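# Fit the bearing ring onto the upright journal

## Task

Lower the bearing ring over the journal that stands upright and push it fully down until it rests on the journal's shoulder, without dropping the ring along the way.

## Robot and tools

Robot: two six-joint arms, left_arm and right_arm, each carrying a two-finger parallel gripper (fully open width 85 mm) and a wrist camera. Fixed cameras: cam_head_left, cam_head_right, cam_high, cam_low; wrist cameras: cam_left_wrist, cam_right_wrist. All images are 672x504.

Frame: every reported hand position, orientation (quat_wxyz), velocity and target is in the scene frame. Its origin sits at table-top height, halfway between the two nominal arm bases. +z points up, +x points out across the table, and left_arm is on the +y side. Calibrated bases: left_arm at (+0.033, +0.708, 0) m, right_arm at (+0.031, -0.584, 0) m with a slight yaw (quat_wxyz +1.000, 0, 0, +0.017). Reported hand poses may be a few centimetres off, worse at long reach. end_effector_position is the point between the closed finger pads; the fingers extend along the gripper's +z and close along its y. Fingertips reach about 19 mm past that point when closed and 6 mm when fully open.

The row: every command is a row of 18 plain numbers covering both arms, left_arm first. Each arm's nine are: six absolute joint angle targets in radians (shoulder pan, shoulder lift, elbow, wrist 1, wrist 2, wrist 3, same order as Joint positions), then gripper position, force_limit and speed, each on a -1 to +1 scale. Joint numbers are places to go, not offsets. Stated joint ranges: elbow -3.142 to 3.142, every other joint -6.283 to 6.283; a target more than 0.010 rad outside a range (and farther out than the current angle) gets the call refused. To keep an arm or gripper unchanged, repeat its present Joint targets and its last three gripper numbers (0 is a real command, not 'no change').

Gripper numbers: position +1 = fully open, about -0.8 = pads touching, -1 = close until blocked. force_limit sets how hard the motor squeezes; speed sets finger speed (about 20 mm/s at -1, 85 at 0, 150 at +1). A slow close at low force gives a gentle grip (roughly 30 N per pad); a fast close from well open gives a much harder one (up to about 200+ N). Both start at +1. To grip, send -1 and hold it; object_status 2 means fingers stopped on something while closing (held), 3 means they reached the commanded spot or met, 1 blocked while opening, 0 still moving. position_measured is in counts: 3 open, ~78 = 60 mm, ~130 = 40 mm, ~180 = 20 mm, ~230 closed. New force_limit/speed only apply after a position change of at least 0.01; to soften a grip, open first.

Tools:
- execute_actions(actions, cameras): actions is a list of actions; each action is a list of up to 15 rows, one row per 1/30 s control step, the last row repeating to fill 15 steps. An empty list just reports state and images.
- move(target, speed, blend, blocking, cameras): target is one 18-number row or up to 15 rows visited in order (all within a 10 s budget). Joints are interpolated together, so hands follow curves; there is no obstacle avoidance. speed is the top rate in rad/s of the joint with farthest to go, 0.01 to 3.14 (default 0.5), one value or one per target. blend (rad) rounds corners between listed targets. blocking=false returns after about 0.5 s while the move continues; a new move replaces it. Its result adds a 'move:' line: done, off_target (resting more than 0.01 rad from target), moving, held (a check withheld steps) or fault, plus limits=held if applicable.
- wait(seconds 0 to 10, cameras): lets time run with last commands held.
- stop(cameras): brakes a running move; fingers keep going.
- zoom_image(camera, region=[x0, y0, x1, y1] in image pixels, top-left origin, at most 504x504): closer look at that camera's latest image.
- read_manual(section='licences'): licence text only.
- finished_scene(scene): integer scene number; ends the scene permanently.

Motion limits: joint targets are rate-limited (2.09 rad/s shoulders, 2.62 elbow, 3.14 wrists), kept within a lead of the measured angle (0.324 shoulders, 0.405 elbow, 0.486 wrists), and scaled back if they would move the hand more than 70 mm from where it is. Motion lags commands by about 0.15 s. Joint targets in a result shows what joints are being driven to now.

Result lines: Joint positions, Joint velocities ('within noise' when still), Joint targets, Joint torques (total drive output, including gravity; offset and noisy), Tool commands, end-effector pose and velocities, object_status, position_measured, step readings for execute_actions, 'joint sent to its limit', 'joint command not followed' (the clearance check between arms altered targets), camera calibration changes, MOTOR HOT, fault lines.

Faults and hazards: contact torque reaching a joint's limit (313 N m shoulders, 142 elbow, 53.2 each wrist; held weight counts) or an outside force of roughly 150 N (±25) on an arm, its tool or its load freezes that arm for 10 s. Arms are stiff, so commanding even slightly past a firm contact can trigger this; faster moves hit harder. If a gripped part pins an arm after a fault, release before moving it. Motors heat when holding loads, reaching far or pushing into something unreachable; at 85 °C the arm brakes for 30-60 s. Arms colliding or one gripper squeezing the other's fingers can fail the task.

Avoid: dropping the ring or releasing it while it moves, knocking anything off the table, slamming or shoving hard, squeezing hard on a part still resting on something, twisting or yanking the gripper under load, and any arm stop. Loose objects may occasionally get nudged. The ring must stay seated on the shoulder after the robot lets go.

Each tool is called after "Emit:" as a command line: name --argument value for each argument, lists and objects as JSON in quotes; but a table of rows of numbers goes row by row, as --pt "numbers of a row", without its own name.

## Session

Emit:
execute_actions --actions '[]'

Scene clock: 0.00 s.
left_arm: end_effector_position=(+0.9371, +0.1705, +0.3826) position_measured=3 object_status=3 end_effector_quat_wxyz=(+0.186, +0.904, -0.354, +0.151) | right_arm: end_effector_position=(+0.5737, -0.7817, +0.1955) position_measured=3 object_status=3 end_effector_quat_wxyz=(-0.407, +0.572, +0.704, +0.109)
Joint positions: left_arm=[2.509 -1.089 1.366 -2.25 -1.849 -3.084] | right_arm=[2.368 -1.26 1.843 -1.295 -1.415 0.553]
Joint velocities: within noise
Joint torques (N m): no reading
Motor temperatures (°C): left_arm=[20 25 19 27 24 32] | right_arm=[25 21 21 23 24 25]
Joint targets: left_arm=[2.509 -1.089 1.366 -2.250 -1.849 -3.084] | right_arm=[2.368 -1.260 1.843 -1.295 -1.415 0.553]
Tool commands: left_gripper/position=+1.0 left_gripper/force_limit=+1.0 left_gripper/speed=+1.0 right_gripper/position=+1.0 right_gripper/force_limit=+1.0 right_gripper/speed=+1.0

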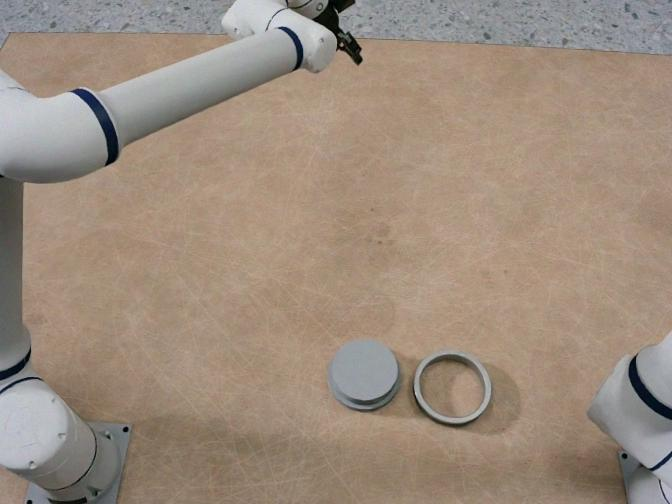

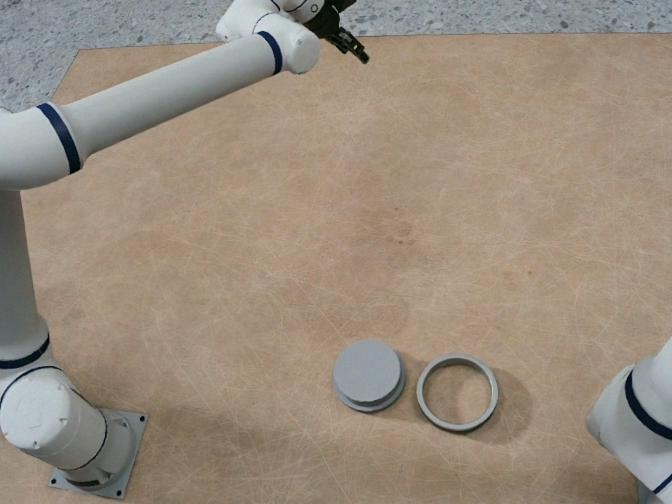

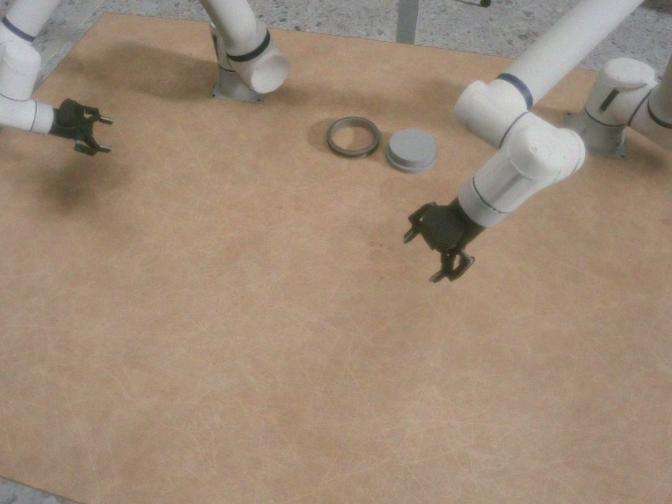

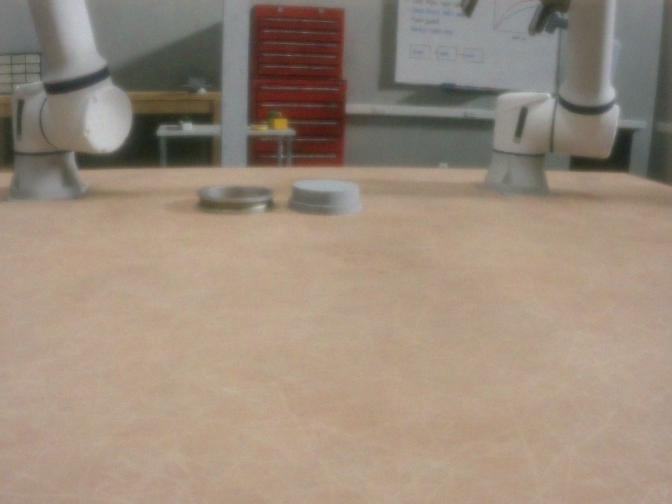

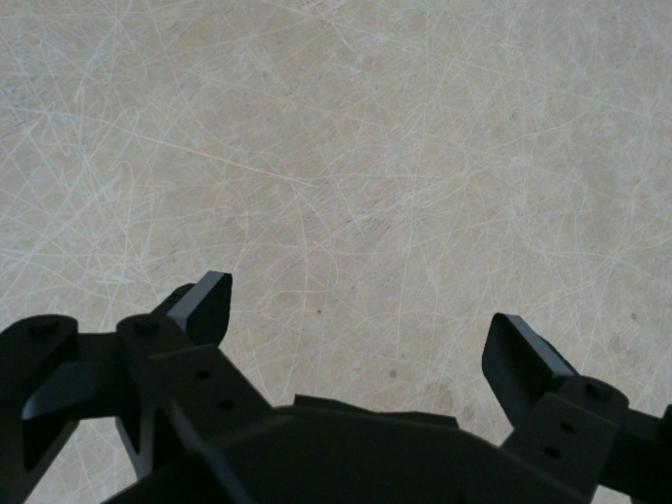

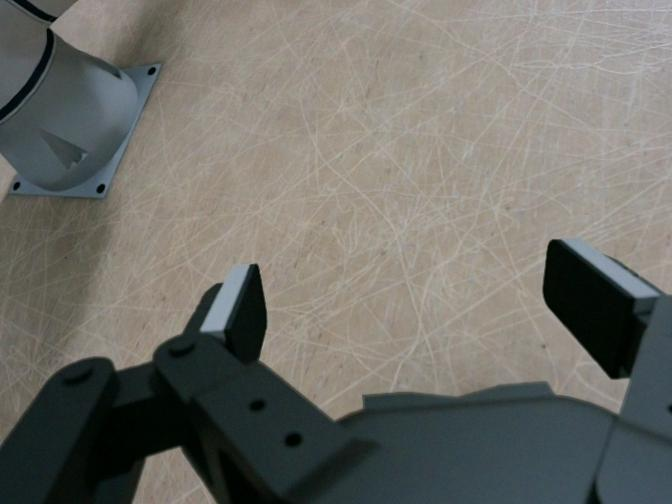

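Emit:
zoom_image --camera "cam_head_left" --region '[310, 320, 510, 440]'

Emit:
zoom_image --camera "cam_head_right" --region '[310, 320, 510, 440]'

Emit:
zoom_image --camera "cam_low" --region '[180, 160, 380, 230]'

Emit:
zoom_image --camera "cam_high" --region '[310, 100, 450, 190]'

Scaled by 2.520 from the camera's 672x504 image, which has a finer 960x720 frame.

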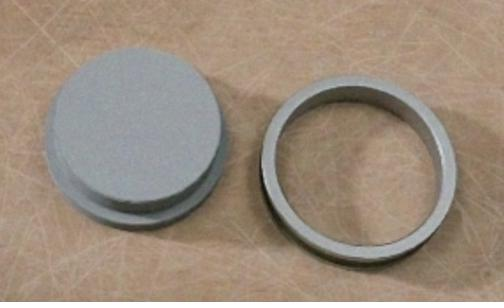

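Scaled by 2.520 from the camera's 672x504 image, which has a finer 960x720 frame.

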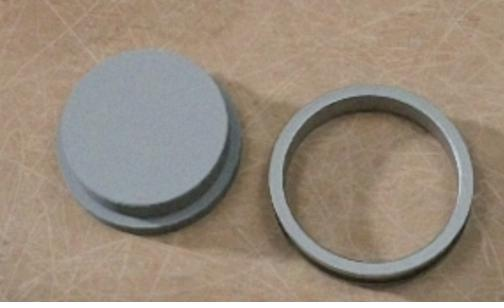

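Scaled by 2.520 from the camera's 672x504 image, which has a finer 960x720 frame.

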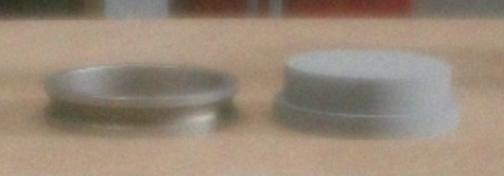

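Scaled by 3.600 from the camera's 672x504 image, which has a finer 960x720 frame.

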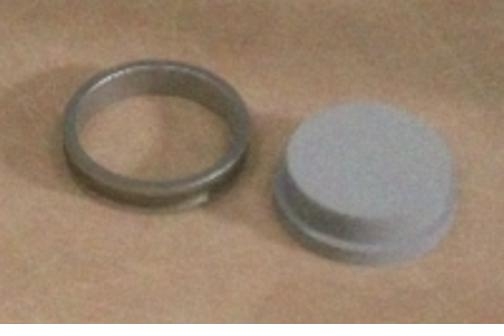

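Emit:
move --target '[2.509,-1.089,1.366,-2.25,-1.849,-3.084,1,1,1,3.764,-2.017,2.318,-1.872,-1.571,0,1,1,1]' --speed 0.8 --cameras '["cam_right_wrist","cam_head_right","cam_low"]'

Scene clock: 11.10 s.
left_arm: end_effector_position=(+0.9369, +0.1702, +0.3823) position_measured=3 object_status=3 end_effector_quat_wxyz=(+0.186, +0.904, -0.355, +0.151) | right_arm: end_effector_position=(+0.2381, -0.2010, +0.3008) position_measured=3 object_status=3 end_effector_quat_wxyz=(+0.000, -0.322, +0.947, +0.000)
Joint positions: left_arm=[2.509 -1.089 1.366 -2.25 -1.849 -3.084] | right_arm=[3.764 -2.017 2.318 -1.872 -1.571 0]
Joint velocities: within noise
Joint torques (N m): left_arm=[-16.21 -107.59 -61.19 -4.67 -2.38 3.27] | right_arm=[12.44 -16.34 -59.44 -8.56 -0.96 -1.62]
Motor temperatures (°C): left_arm=[20 25 19 27 24 32] | right_arm=[25 21 21 23 24 25]
Joint targets: left_arm=[2.509 -1.089 1.366 -2.250 -1.849 -3.084] | right_arm=[3.764 -2.017 2.318 -1.872 -1.571 0.000]
move: done
camera_calibration:
cam_right_wrist: T_world_to_cam=[[-0.533687, 0.845504, 0.017325, 0.313839], [0.781359, 0.485154, 0.392561, -0.197004], [0.323506, 0.223042, -0.919563, 0.370889], [0, 0, 0, 1]] pos_world=[0.201438, -0.252498, 0.412954]
Images, in order (width x height): cam_head_right 672x504, cam_low 672x504, cam_right_wrist 672x504.

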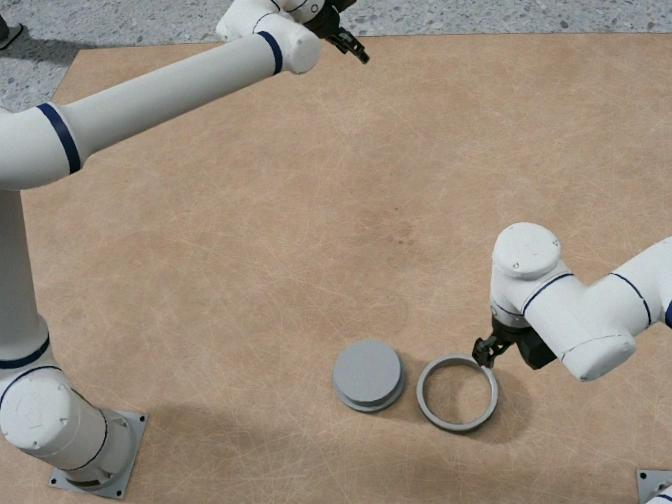

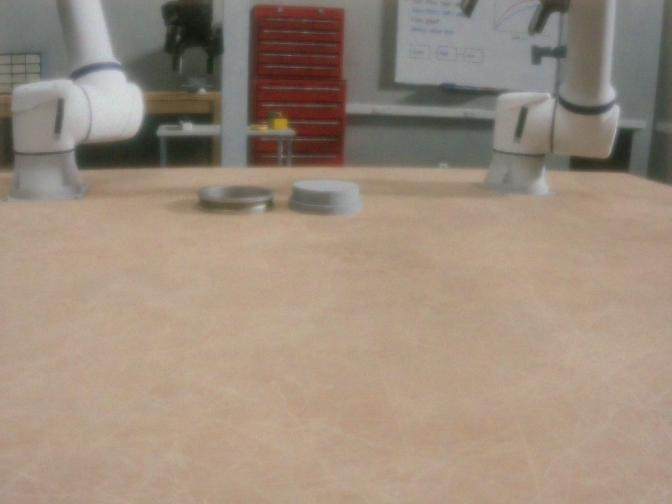

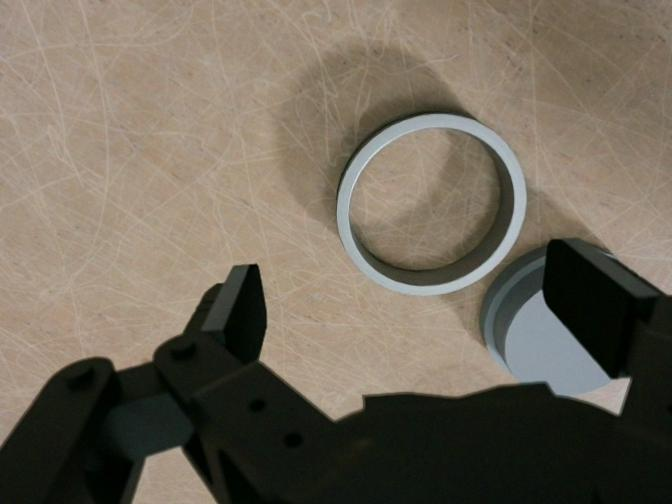

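Emit:
zoom_image --camera "cam_right_wrist" --region '[320, 80, 660, 400]'

Emit:
zoom_image --camera "cam_low" --region '[190, 175, 290, 220]'

Emit:
zoom_image --camera "cam_high" --region '[315, 105, 395, 165]'

Scaled by 1.482 from the camera's 672x504 image, which has a finer 960x720 frame.

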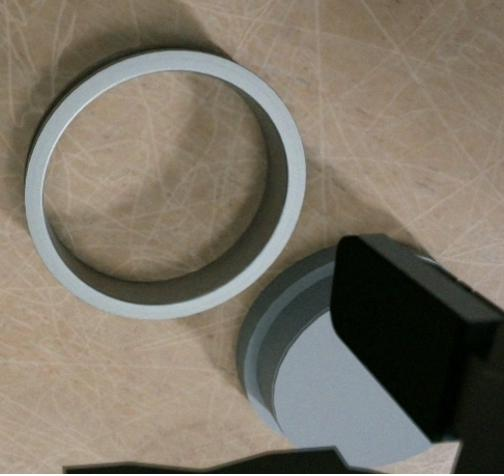

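Scaled by 5.040 from the camera's 672x504 image, which has a finer 960x720 frame.

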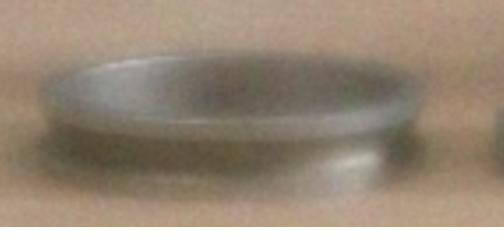

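This scene's latest camera images include none from cam_high. They are from: cam_head_right, cam_low, cam_right_wrist. cam_high's image comes with the result of a call that names it in "cameras".

Emit:
move --pt "2.509 -1.089 1.366 -2.25 -1.849 -3.084 1 1 1 4.58 -2.017 2.318 -1.872 -2.271 1.571 1 1 1" --pt "2.509 -1.089 1.366 -2.25 -1.849 -3.084 1 1 1 4.58 -1.3435 2.489 -2.716 -2.271 1.571 1 1 1" --speed 0.8 --cameras '["cam_right_wrist","cam_head_right","cam_high"]'

Emit:
zoom_image --camera "cam_right_wrist" --region '[120, 50, 560, 380]'

Scene clock: 27.07 s.
left_arm: end_effector_position=(+0.9369, +0.1702, +0.3823) position_measured=3 object_status=3 end_effector_quat_wxyz=(+0.186, +0.904, -0.355, +0.151) | right_arm: end_effector_position=(+0.0809, -0.0947, +0.0598) position_measured=3 object_status=3 end_effector_quat_wxyz=(+0.343, +0.047, +0.938, -0.017)
Joint positions: left_arm=[2.509 -1.089 1.366 -2.25 -1.849 -3.084] | right_arm=[4.58 -1.344 2.489 -2.716 -2.271 1.571]
Joint velocities: within noise
Joint torques (N m): left_arm=[-12.37 -110.7 -56.5 -8.34 -1.56 3.34] | right_arm=[15.52 -24.17 -24.39 -8.13 -2.27 1.88]
Motor temperatures (°C): left_arm=[20 25 19 27 24 32] | right_arm=[25 21 21 23 24 25]
Joint targets: left_arm=[2.509 -1.089 1.366 -2.250 -1.849 -3.084] | right_arm=[4.580 -1.344 2.489 -2.716 -2.271 1.571]
move: done
camera_calibration:
cam_right_wrist: T_world_to_cam=[[0.157535, 0.984845, 0.0725505, 0.0982232], [0.435707, -0.135249, 0.889869, -0.0916043], [0.886195, -0.108575, -0.45041, 0.0714017], [0, 0, 0, 1]] pos_world=[-0.0388369, -0.101372, 0.10655]
Images, in order (width x height): cam_head_right 672x504, cam_high 672x504, cam_right_wrist 672x504.

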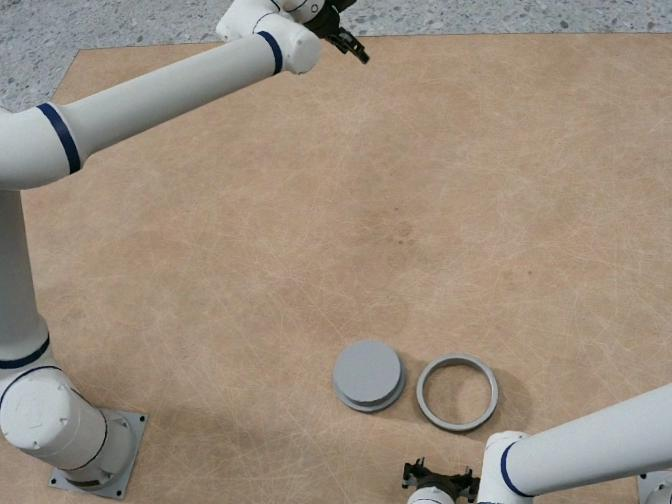

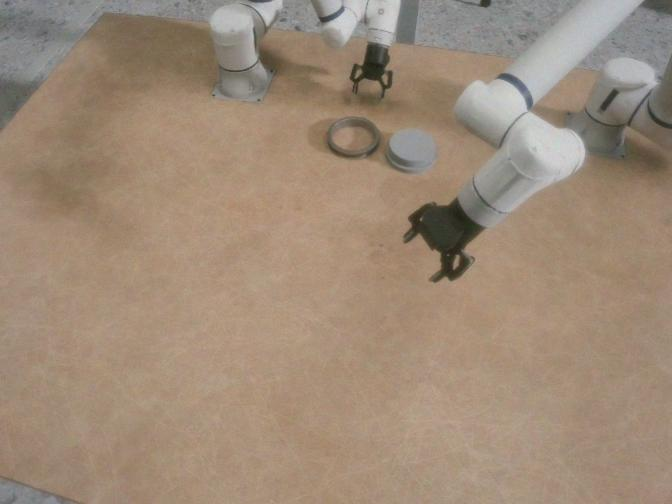

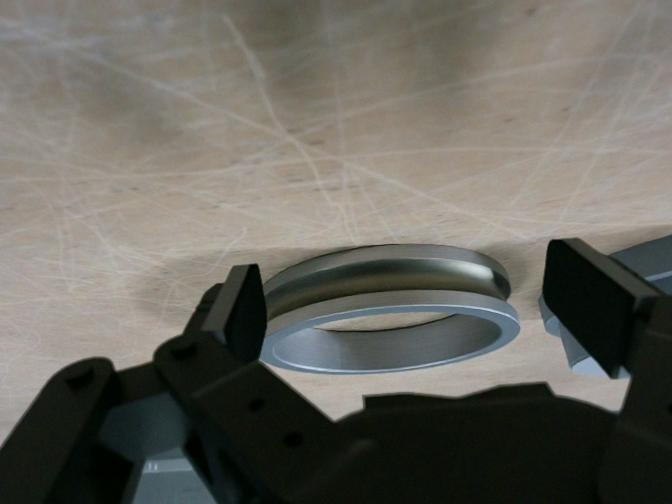

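Scaled by 1.145 from the camera's 672x504 image, which has a finer 960x720 frame.

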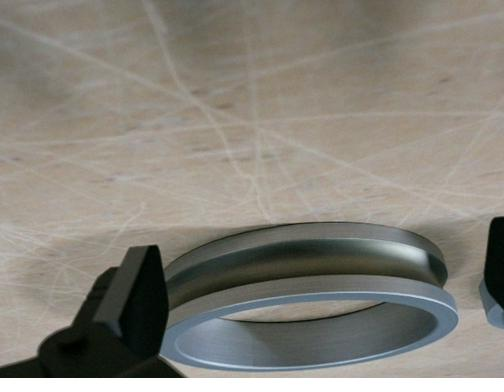

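Emit:
execute_actions --actions '[]'

Emit:
zoom_image --camera "cam_low" --region '[190, 170, 370, 220]'

Emit:
zoom_image --camera "cam_head_left" --region '[320, 330, 410, 420]'

Emit:
zoom_image --camera "cam_head_left" --region '[410, 340, 500, 430]'

Emit:
zoom_image --camera "cam_high" --region '[320, 105, 450, 185]'

Scene clock: 33.67 s.
left_arm: end_effector_position=(+0.9369, +0.1702, +0.3823) position_measured=3 object_status=3 end_effector_quat_wxyz=(+0.186, +0.904, -0.355, +0.151) | right_arm: end_effector_position=(+0.0809, -0.0948, +0.0597) position_measured=3 object_status=3 end_effector_quat_wxyz=(+0.343, +0.047, +0.938, -0.017)
Joint positions: left_arm=[2.509 -1.089 1.366 -2.25 -1.849 -3.084] | right_arm=[4.58 -1.343 2.489 -2.716 -2.271 1.571]
Joint velocities: within noise
Joint torques (N m): left_arm=[-10.79 -111.67 -54.15 -8.34 -1.06 3.31] | right_arm=[13.62 -30.53 -31.71 -5.71 -1.96 2.03]
Motor temperatures (°C): left_arm=[20 25 19 27 24 32] | right_arm=[25 21 21 23 24 25]
Joint targets: left_arm=[2.509 -1.089 1.366 -2.250 -1.849 -3.084] | right_arm=[4.580 -1.344 2.489 -2.716 -2.271 1.571]
Tool commands: left_gripper/position=+1.0 left_gripper/force_limit=+1.0 left_gripper/speed=+1.0 right_gripper/position=+1.0 right_gripper/force_limit=+1.0 right_gripper/speed=+1.0
camera_calibration:
cam_left_wrist: T_world_to_cam=[[-0.603535, -0.756817, 0.250946, 0.606144], [-0.794069, 0.598981, -0.103327, 0.705999], [-0.0721123, -0.26163, -0.962471, 0.611955], [0, 0, 0, 1]] pos_world=[0.970571, 0.195966, 0.509828]
cam_right_wrist: T_world_to_cam=[[0.157535, 0.984845, 0.0725505, 0.0982304], [0.435707, -0.135249, 0.889869, -0.0915153], [0.886195, -0.108575, -0.45041, 0.0713567], [0, 0, 0, 1]] pos_world=[-0.0388369, -0.101372, 0.10645]

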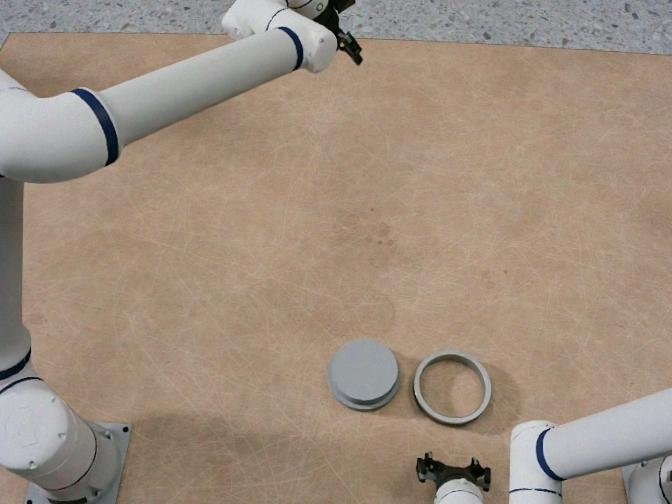

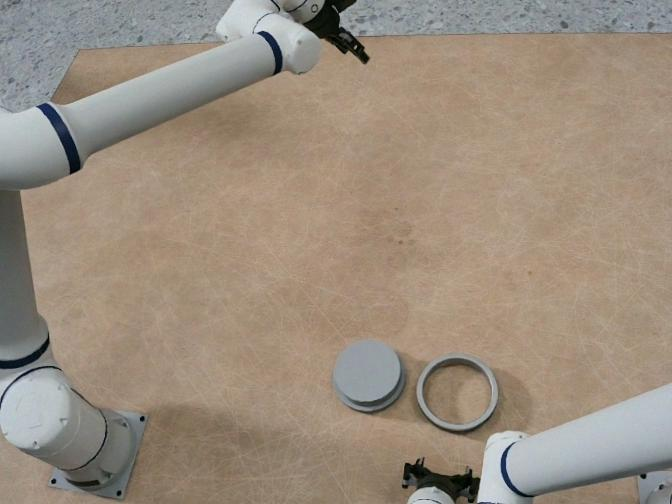

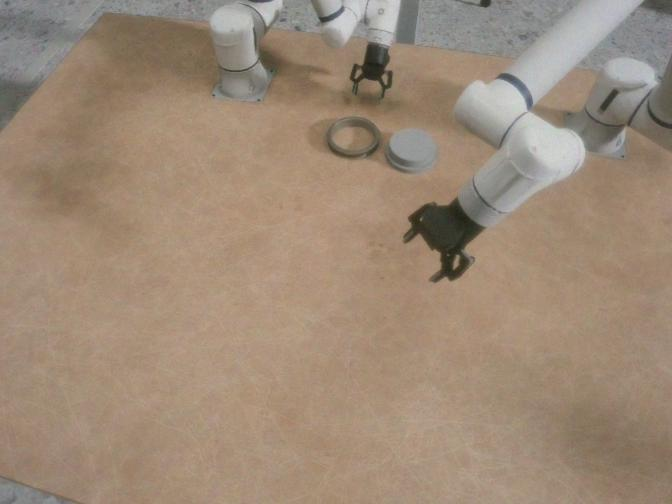

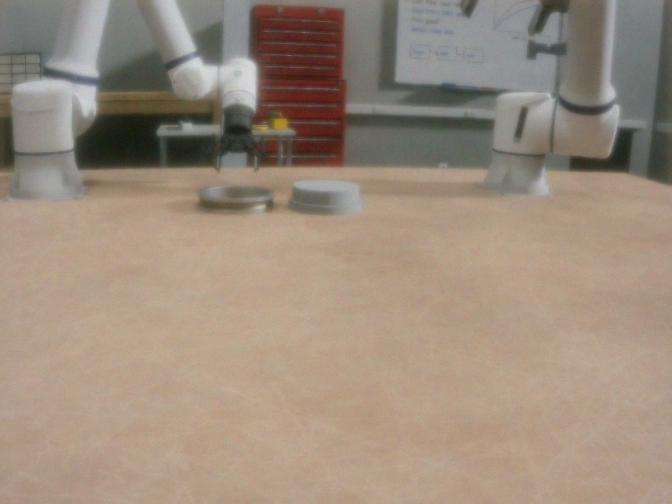

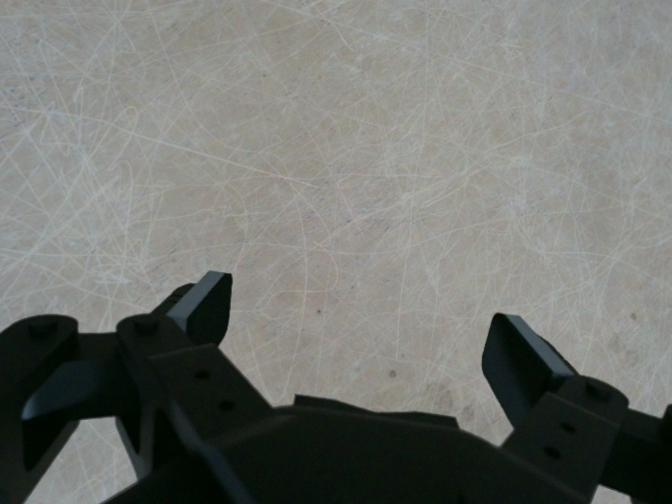

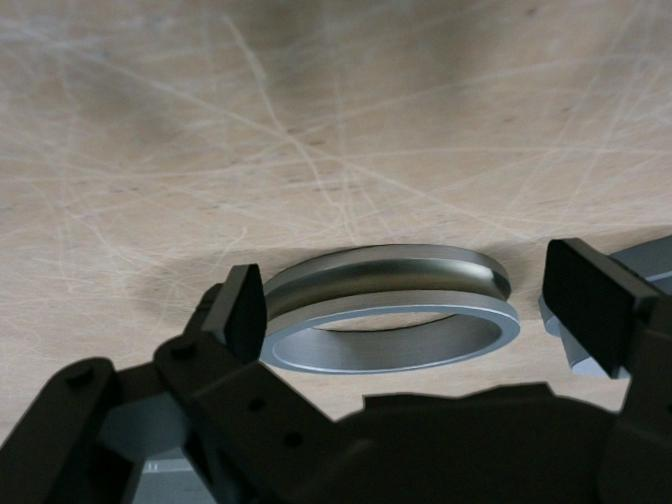

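Scaled by 2.800 from the camera's 672x504 image, which has a finer 960x720 frame.

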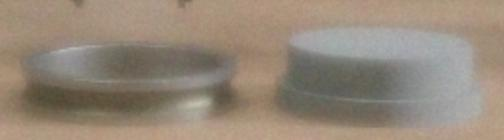

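Scaled by 5.600 from the camera's 672x504 image, which has a finer 960x720 frame.

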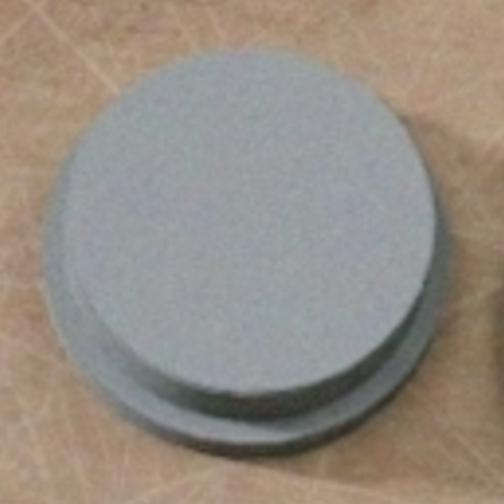

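Scaled by 5.600 from the camera's 672x504 image, which has a finer 960x720 frame.

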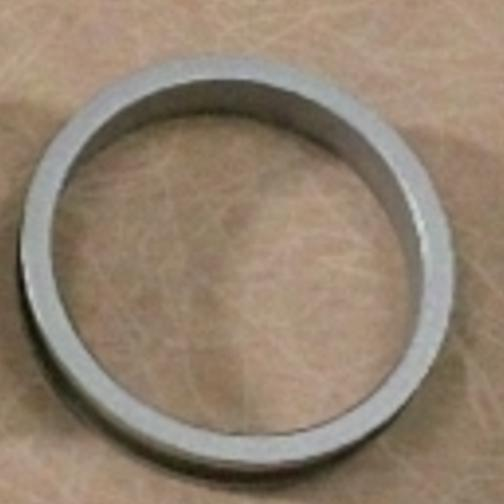

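Scaled by 3.877 from the camera's 672x504 image, which has a finer 960x720 frame.

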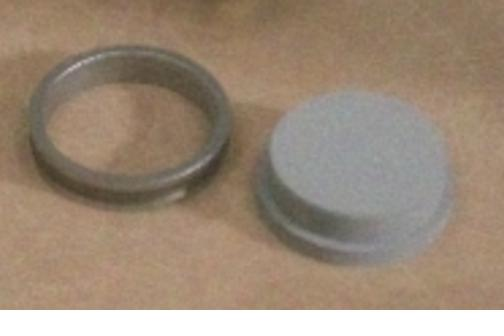

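Emit:
move --pt "2.509 -1.089 1.366 -2.25 -1.849 -3.084 1 1 1 4.58 -2.017 2.318 -1.872 -2.271 1.571 1 1 1" --pt "2.509 -1.089 1.366 -2.25 -1.849 -3.084 1 1 1 3.782 -2.017 2.318 -1.872 -1.571 0.6745 1 1 1" --pt "2.509 -1.089 1.366 -2.25 -1.849 -3.084 1 1 1 3.782 -1.768 2.540 -2.343 -1.571 0.6745 1 1 1" --speed 0.8 --blend 0.05 --cameras '["cam_right_wrist","cam_head_right","cam_low"]'

Scene clock: 47.03 s.
left_arm: end_effector_position=(+0.9369, +0.1702, +0.3823) position_measured=3 object_status=3 end_effector_quat_wxyz=(+0.186, +0.904, -0.355, +0.151) | right_arm: end_effector_position=(+0.2379, -0.1919, +0.1202) position_measured=3 object_status=3 end_effector_quat_wxyz=(+0.000, +0.000, +1.000, +0.000)
Joint positions: left_arm=[2.509 -1.089 1.366 -2.25 -1.849 -3.084] | right_arm=[3.782 -1.768 2.54 -2.343 -1.571 0.675]
Joint velocities: within noise
Joint torques (N m): left_arm=[-5.68 -114.02 -49.42 -8.51 -0.21 3.28] | right_arm=[-8.79 -7.81 -44.39 -8.51 2.2 -1.65]
Motor temperatures (°C): left_arm=[20 25 19 27 24 32] | right_arm=[25 21 21 23 24 25]
Joint targets: left_arm=[2.509 -1.089 1.366 -2.250 -1.849 -3.084] | right_arm=[3.782 -1.768 2.540 -2.343 -1.571 0.675]
move: done
camera_calibration:
cam_right_wrist: T_world_to_cam=[[0.0928769, 0.995524, 0.0175039, 0.18881], [0.914996, -0.09227, 0.39277, -0.272965], [0.392627, -0.0204633, -0.91947, 0.139696], [0, 0, 0, 1]] pos_world=[0.177377, -0.210293, 0.232354]
Images, in order (width x height): cam_head_right 672x504, cam_low 672x504, cam_right_wrist 672x504.

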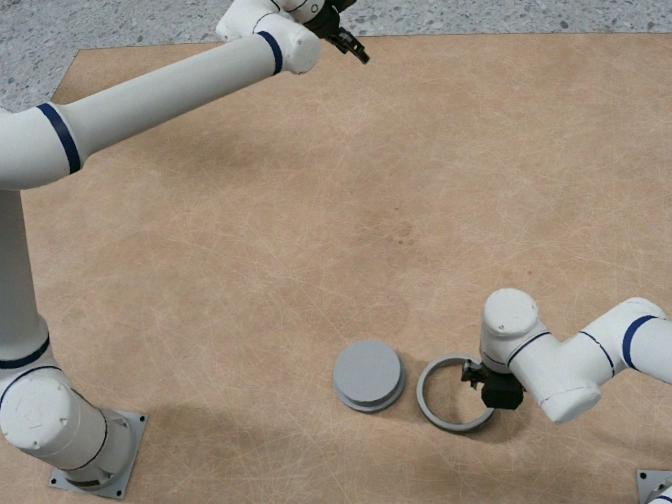

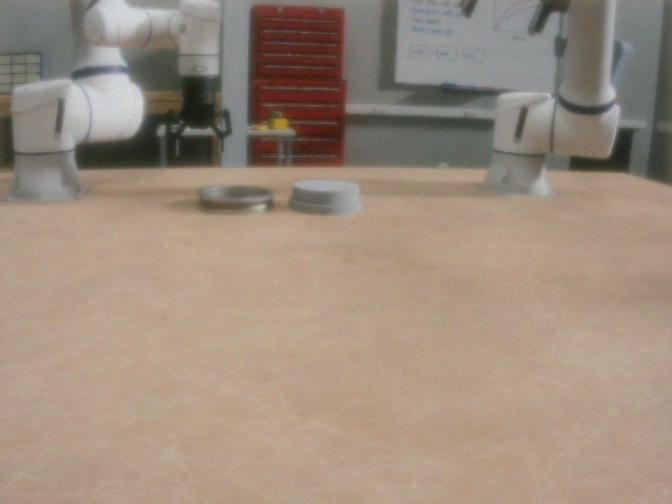

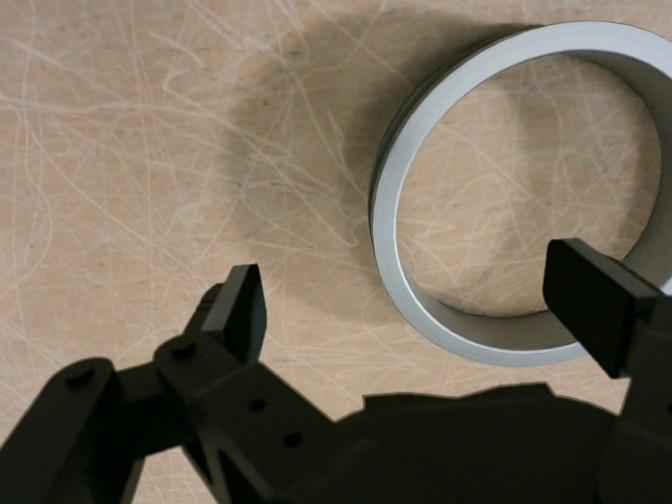

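Emit:
move --target '[2.509,-1.089,1.366,-2.25,-1.849,-3.084,1,1,1,3.7532,-1.6127,2.5785,-2.5366,-1.571,0.6456,1,1,1]' --cameras '["cam_right_wrist","cam_head_right","cam_low","cam_high","cam_head_left"]'

Emit:
zoom_image --camera "cam_low" --region '[180, 130, 300, 220]'

Scene clock: 51.53 s.
left_arm: end_effector_position=(+0.9369, +0.1702, +0.3823) position_measured=3 object_status=3 end_effector_quat_wxyz=(+0.186, +0.904, -0.355, +0.151) | right_arm: end_effector_position=(+0.2573, -0.1918, +0.0602) position_measured=3 object_status=3 end_effector_quat_wxyz=(+0.000, +0.000, +1.000, +0.000)
Joint positions: left_arm=[2.509 -1.089 1.366 -2.25 -1.849 -3.084] | right_arm=[3.753 -1.613 2.578 -2.536 -1.571 0.646]
Joint velocities: within noise
Joint torques (N m): left_arm=[-4.08 -116.5 -46.51 -8.37 0.22 3.13] | right_arm=[-10.23 -15.28 -35.05 -7.22 1.51 -1.74]
Motor temperatures (°C): left_arm=[20 25 19 27 24 32] | right_arm=[25 21 21 23 24 25]
Joint targets: left_arm=[2.509 -1.089 1.366 -2.250 -1.849 -3.084] | right_arm=[3.753 -1.613 2.578 -2.537 -1.571 0.646]
move: done
camera_calibration:
cam_right_wrist: T_world_to_cam=[[0.0928352, 0.99553, 0.0173561, 0.188084], [0.915073, -0.0921773, 0.392612, -0.26721], [0.392457, -0.0205661, -0.919541, 0.0768958], [0, 0, 0, 1]] pos_world=[0.196878, -0.210293, 0.172354]
Images, in order (width x height): cam_head_left 672x504, cam_head_right 672x504, cam_high 672x504, cam_low 672x504, cam_right_wrist 672x504.

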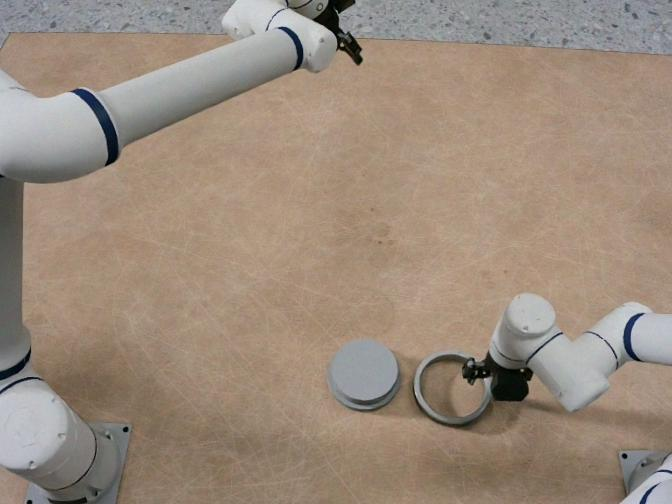

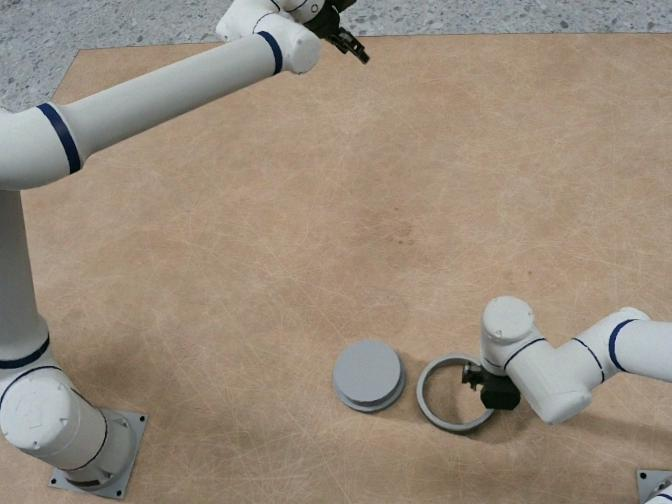

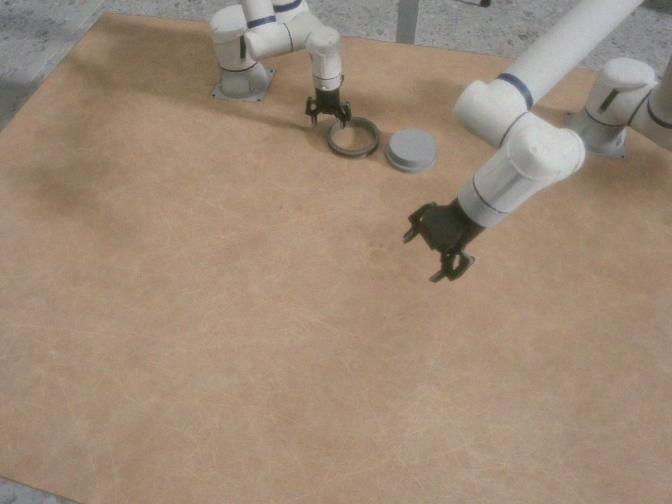

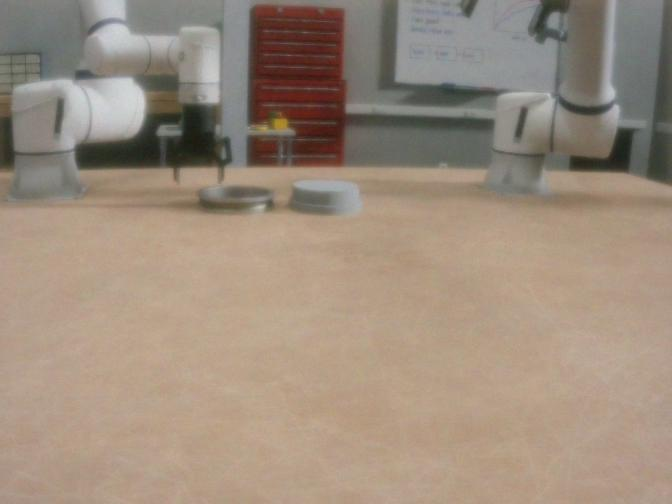

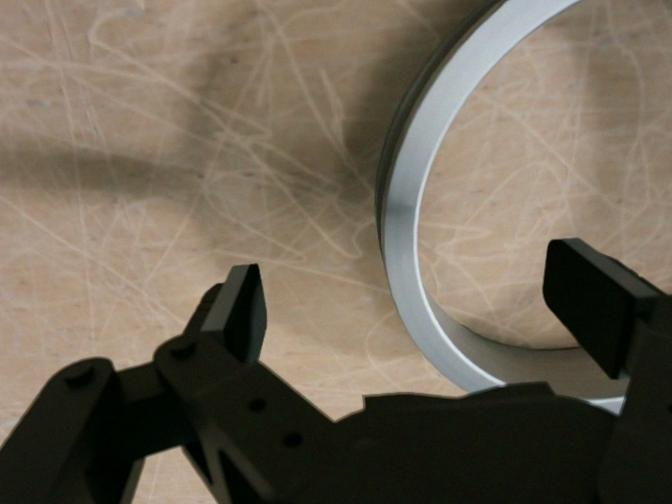

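Scaled by 4.200 from the camera's 672x504 image, which has a finer 960x720 frame.

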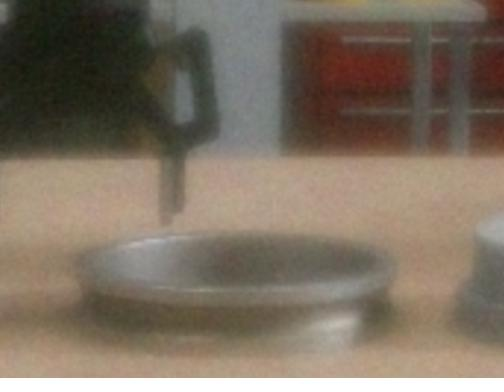

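Emit:
move --pt "2.509 -1.089 1.366 -2.25 -1.849 -3.084 1 1 1 3.7532 -1.561 2.5936 -2.6034 -1.571 0.6456 1 1 1" --pt "2.509 -1.089 1.366 -2.25 -1.849 -3.084 1 1 1 3.7532 -1.561 2.5936 -2.6034 -1.571 0.6456 -1 1 -1" --cameras '["cam_right_wrist","cam_low"]' --speed 0.15

Emit:
zoom_image --camera "cam_low" --region '[180, 130, 300, 220]'

Scene clock: 59.23 s.
left_arm: end_effector_position=(+0.9369, +0.1702, +0.3823) position_measured=3 object_status=3 end_effector_quat_wxyz=(+0.186, +0.904, -0.355, +0.151) | right_arm: end_effector_position=(+0.2571, -0.1920, +0.0400) position_measured=205 object_status=0 end_effector_quat_wxyz=(+0.000, +0.000, +1.000, +0.000)
Joint positions: left_arm=[2.509 -1.089 1.366 -2.25 -1.849 -3.084] | right_arm=[3.753 -1.561 2.594 -2.603 -1.571 0.646]
Joint velocities: within noise
Joint torques (N m): left_arm=[1.73 -119.22 -43.26 -8.39 1.02 3.05] | right_arm=[-5.99 -16.82 -40.24 -4.3 0.26 -1.3]
Motor temperatures (°C): left_arm=[20 25 19 27 24 32] | right_arm=[25 21 21 23 24 25]
Joint targets: left_arm=[2.509 -1.089 1.366 -2.250 -1.849 -3.084] | right_arm=[3.753 -1.561 2.594 -2.603 -1.571 0.646]
move: done
camera_calibration:
cam_right_wrist: T_world_to_cam=[[0.0928307, 0.99553, 0.0173646, 0.188552], [0.915038, -0.0921746, 0.392696, -0.259111], [0.392541, -0.020565, -0.919505, 0.0583758], [0, 0, 0, 1]] pos_world=[0.196678, -0.210392, 0.152154]
Images, in order (width x height): cam_low 672x504, cam_right_wrist 672x504.

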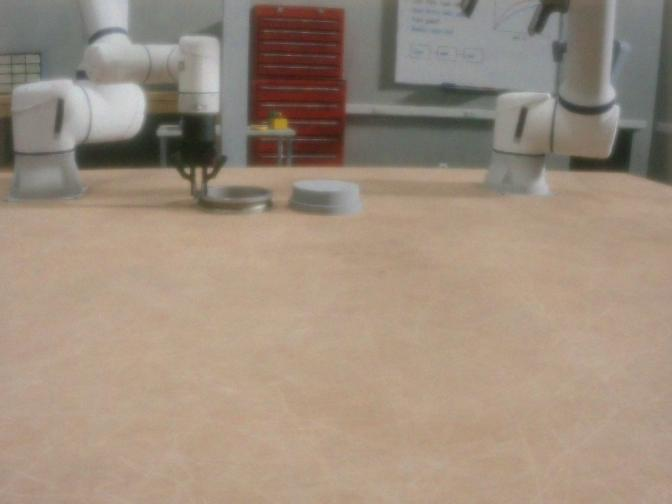

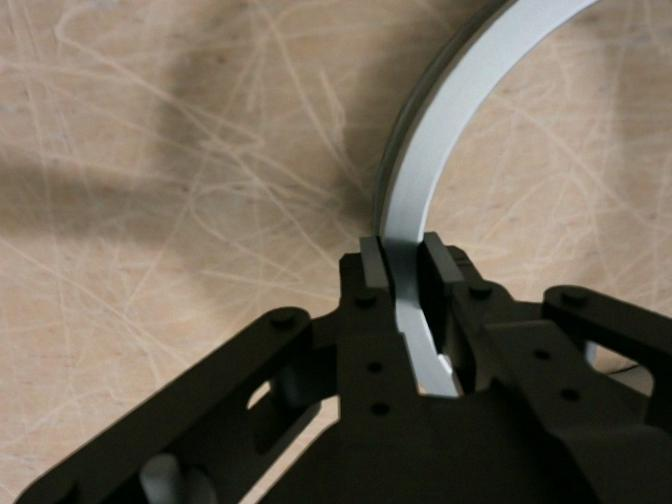

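Scaled by 4.200 from the camera's 672x504 image, which has a finer 960x720 frame.

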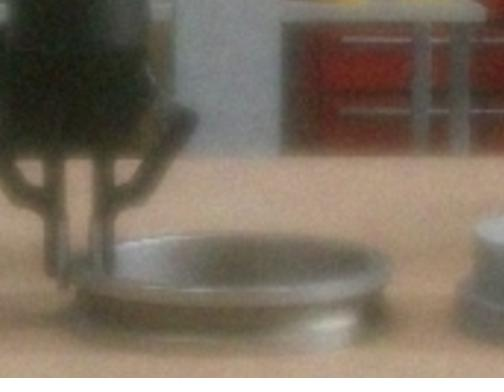

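Emit:
move --target '[2.509,-1.089,1.366,-2.25,-1.849,-3.084,1,1,1,3.7532,-1.5797,2.5888,-2.5799,-1.571,0.6456,-1,1,-1]' --cameras '["cam_right_wrist","cam_low"]' --speed 0.03

Emit:
zoom_image --camera "cam_low" --region '[180, 130, 300, 220]'

Scene clock: 61.47 s.
left_arm: end_effector_position=(+0.9369, +0.1702, +0.3823) position_measured=3 object_status=3 end_effector_quat_wxyz=(+0.186, +0.904, -0.355, +0.151) | right_arm: end_effector_position=(+0.2571, -0.1921, +0.0469) position_measured=205 object_status=2 end_effector_quat_wxyz=(+0.000, +0.000, +1.000, +0.000)
Joint positions: left_arm=[2.509 -1.089 1.366 -2.25 -1.849 -3.084] | right_arm=[3.753 -1.579 2.589 -2.58 -1.571 0.646]
Joint velocities: within noise
Joint torques (N m): left_arm=[1.92 -118.71 -43.55 -8.37 1.13 3.17] | right_arm=[-6.7 -33.54 -53.89 -3.2 0.25 0.13]
Motor temperatures (°C): left_arm=[20 25 19 27 24 32] | right_arm=[25 21 21 23 24 24]
Joint targets: left_arm=[2.509 -1.089 1.366 -2.250 -1.849 -3.084] | right_arm=[3.753 -1.580 2.589 -2.580 -1.571 0.646]
move: done
camera_calibration:
cam_right_wrist: T_world_to_cam=[[0.0928273, 0.995531, 0.0173526, 0.188544], [0.915074, -0.0921686, 0.392612, -0.261731], [0.392457, -0.0205662, -0.919541, 0.0647795], [0, 0, 0, 1]] pos_world=[0.196578, -0.210492, 0.159054]
Images, in order (width x height): cam_low 672x504, cam_right_wrist 672x504.

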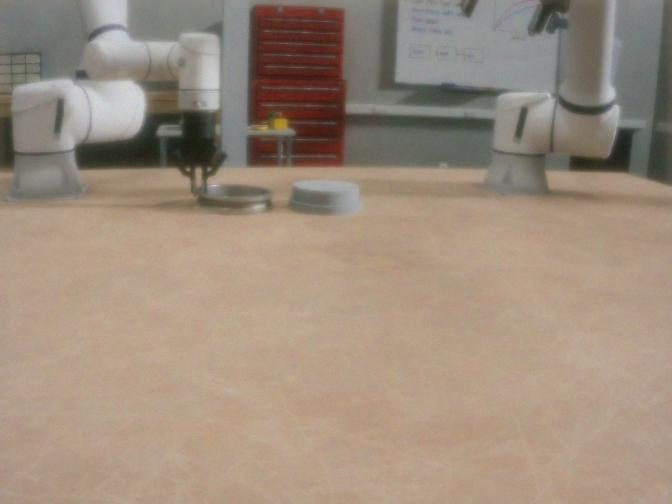

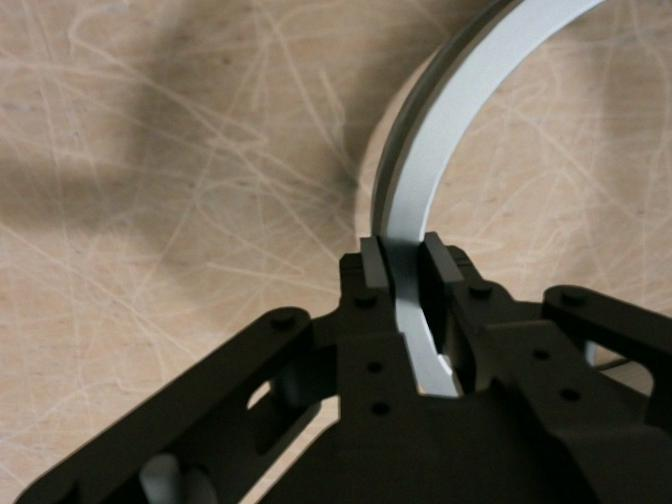

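Scaled by 4.200 from the camera's 672x504 image, which has a finer 960x720 frame.

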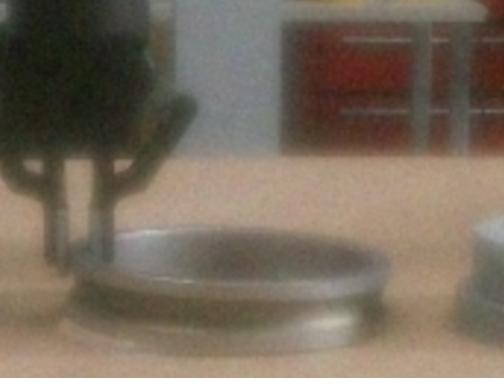

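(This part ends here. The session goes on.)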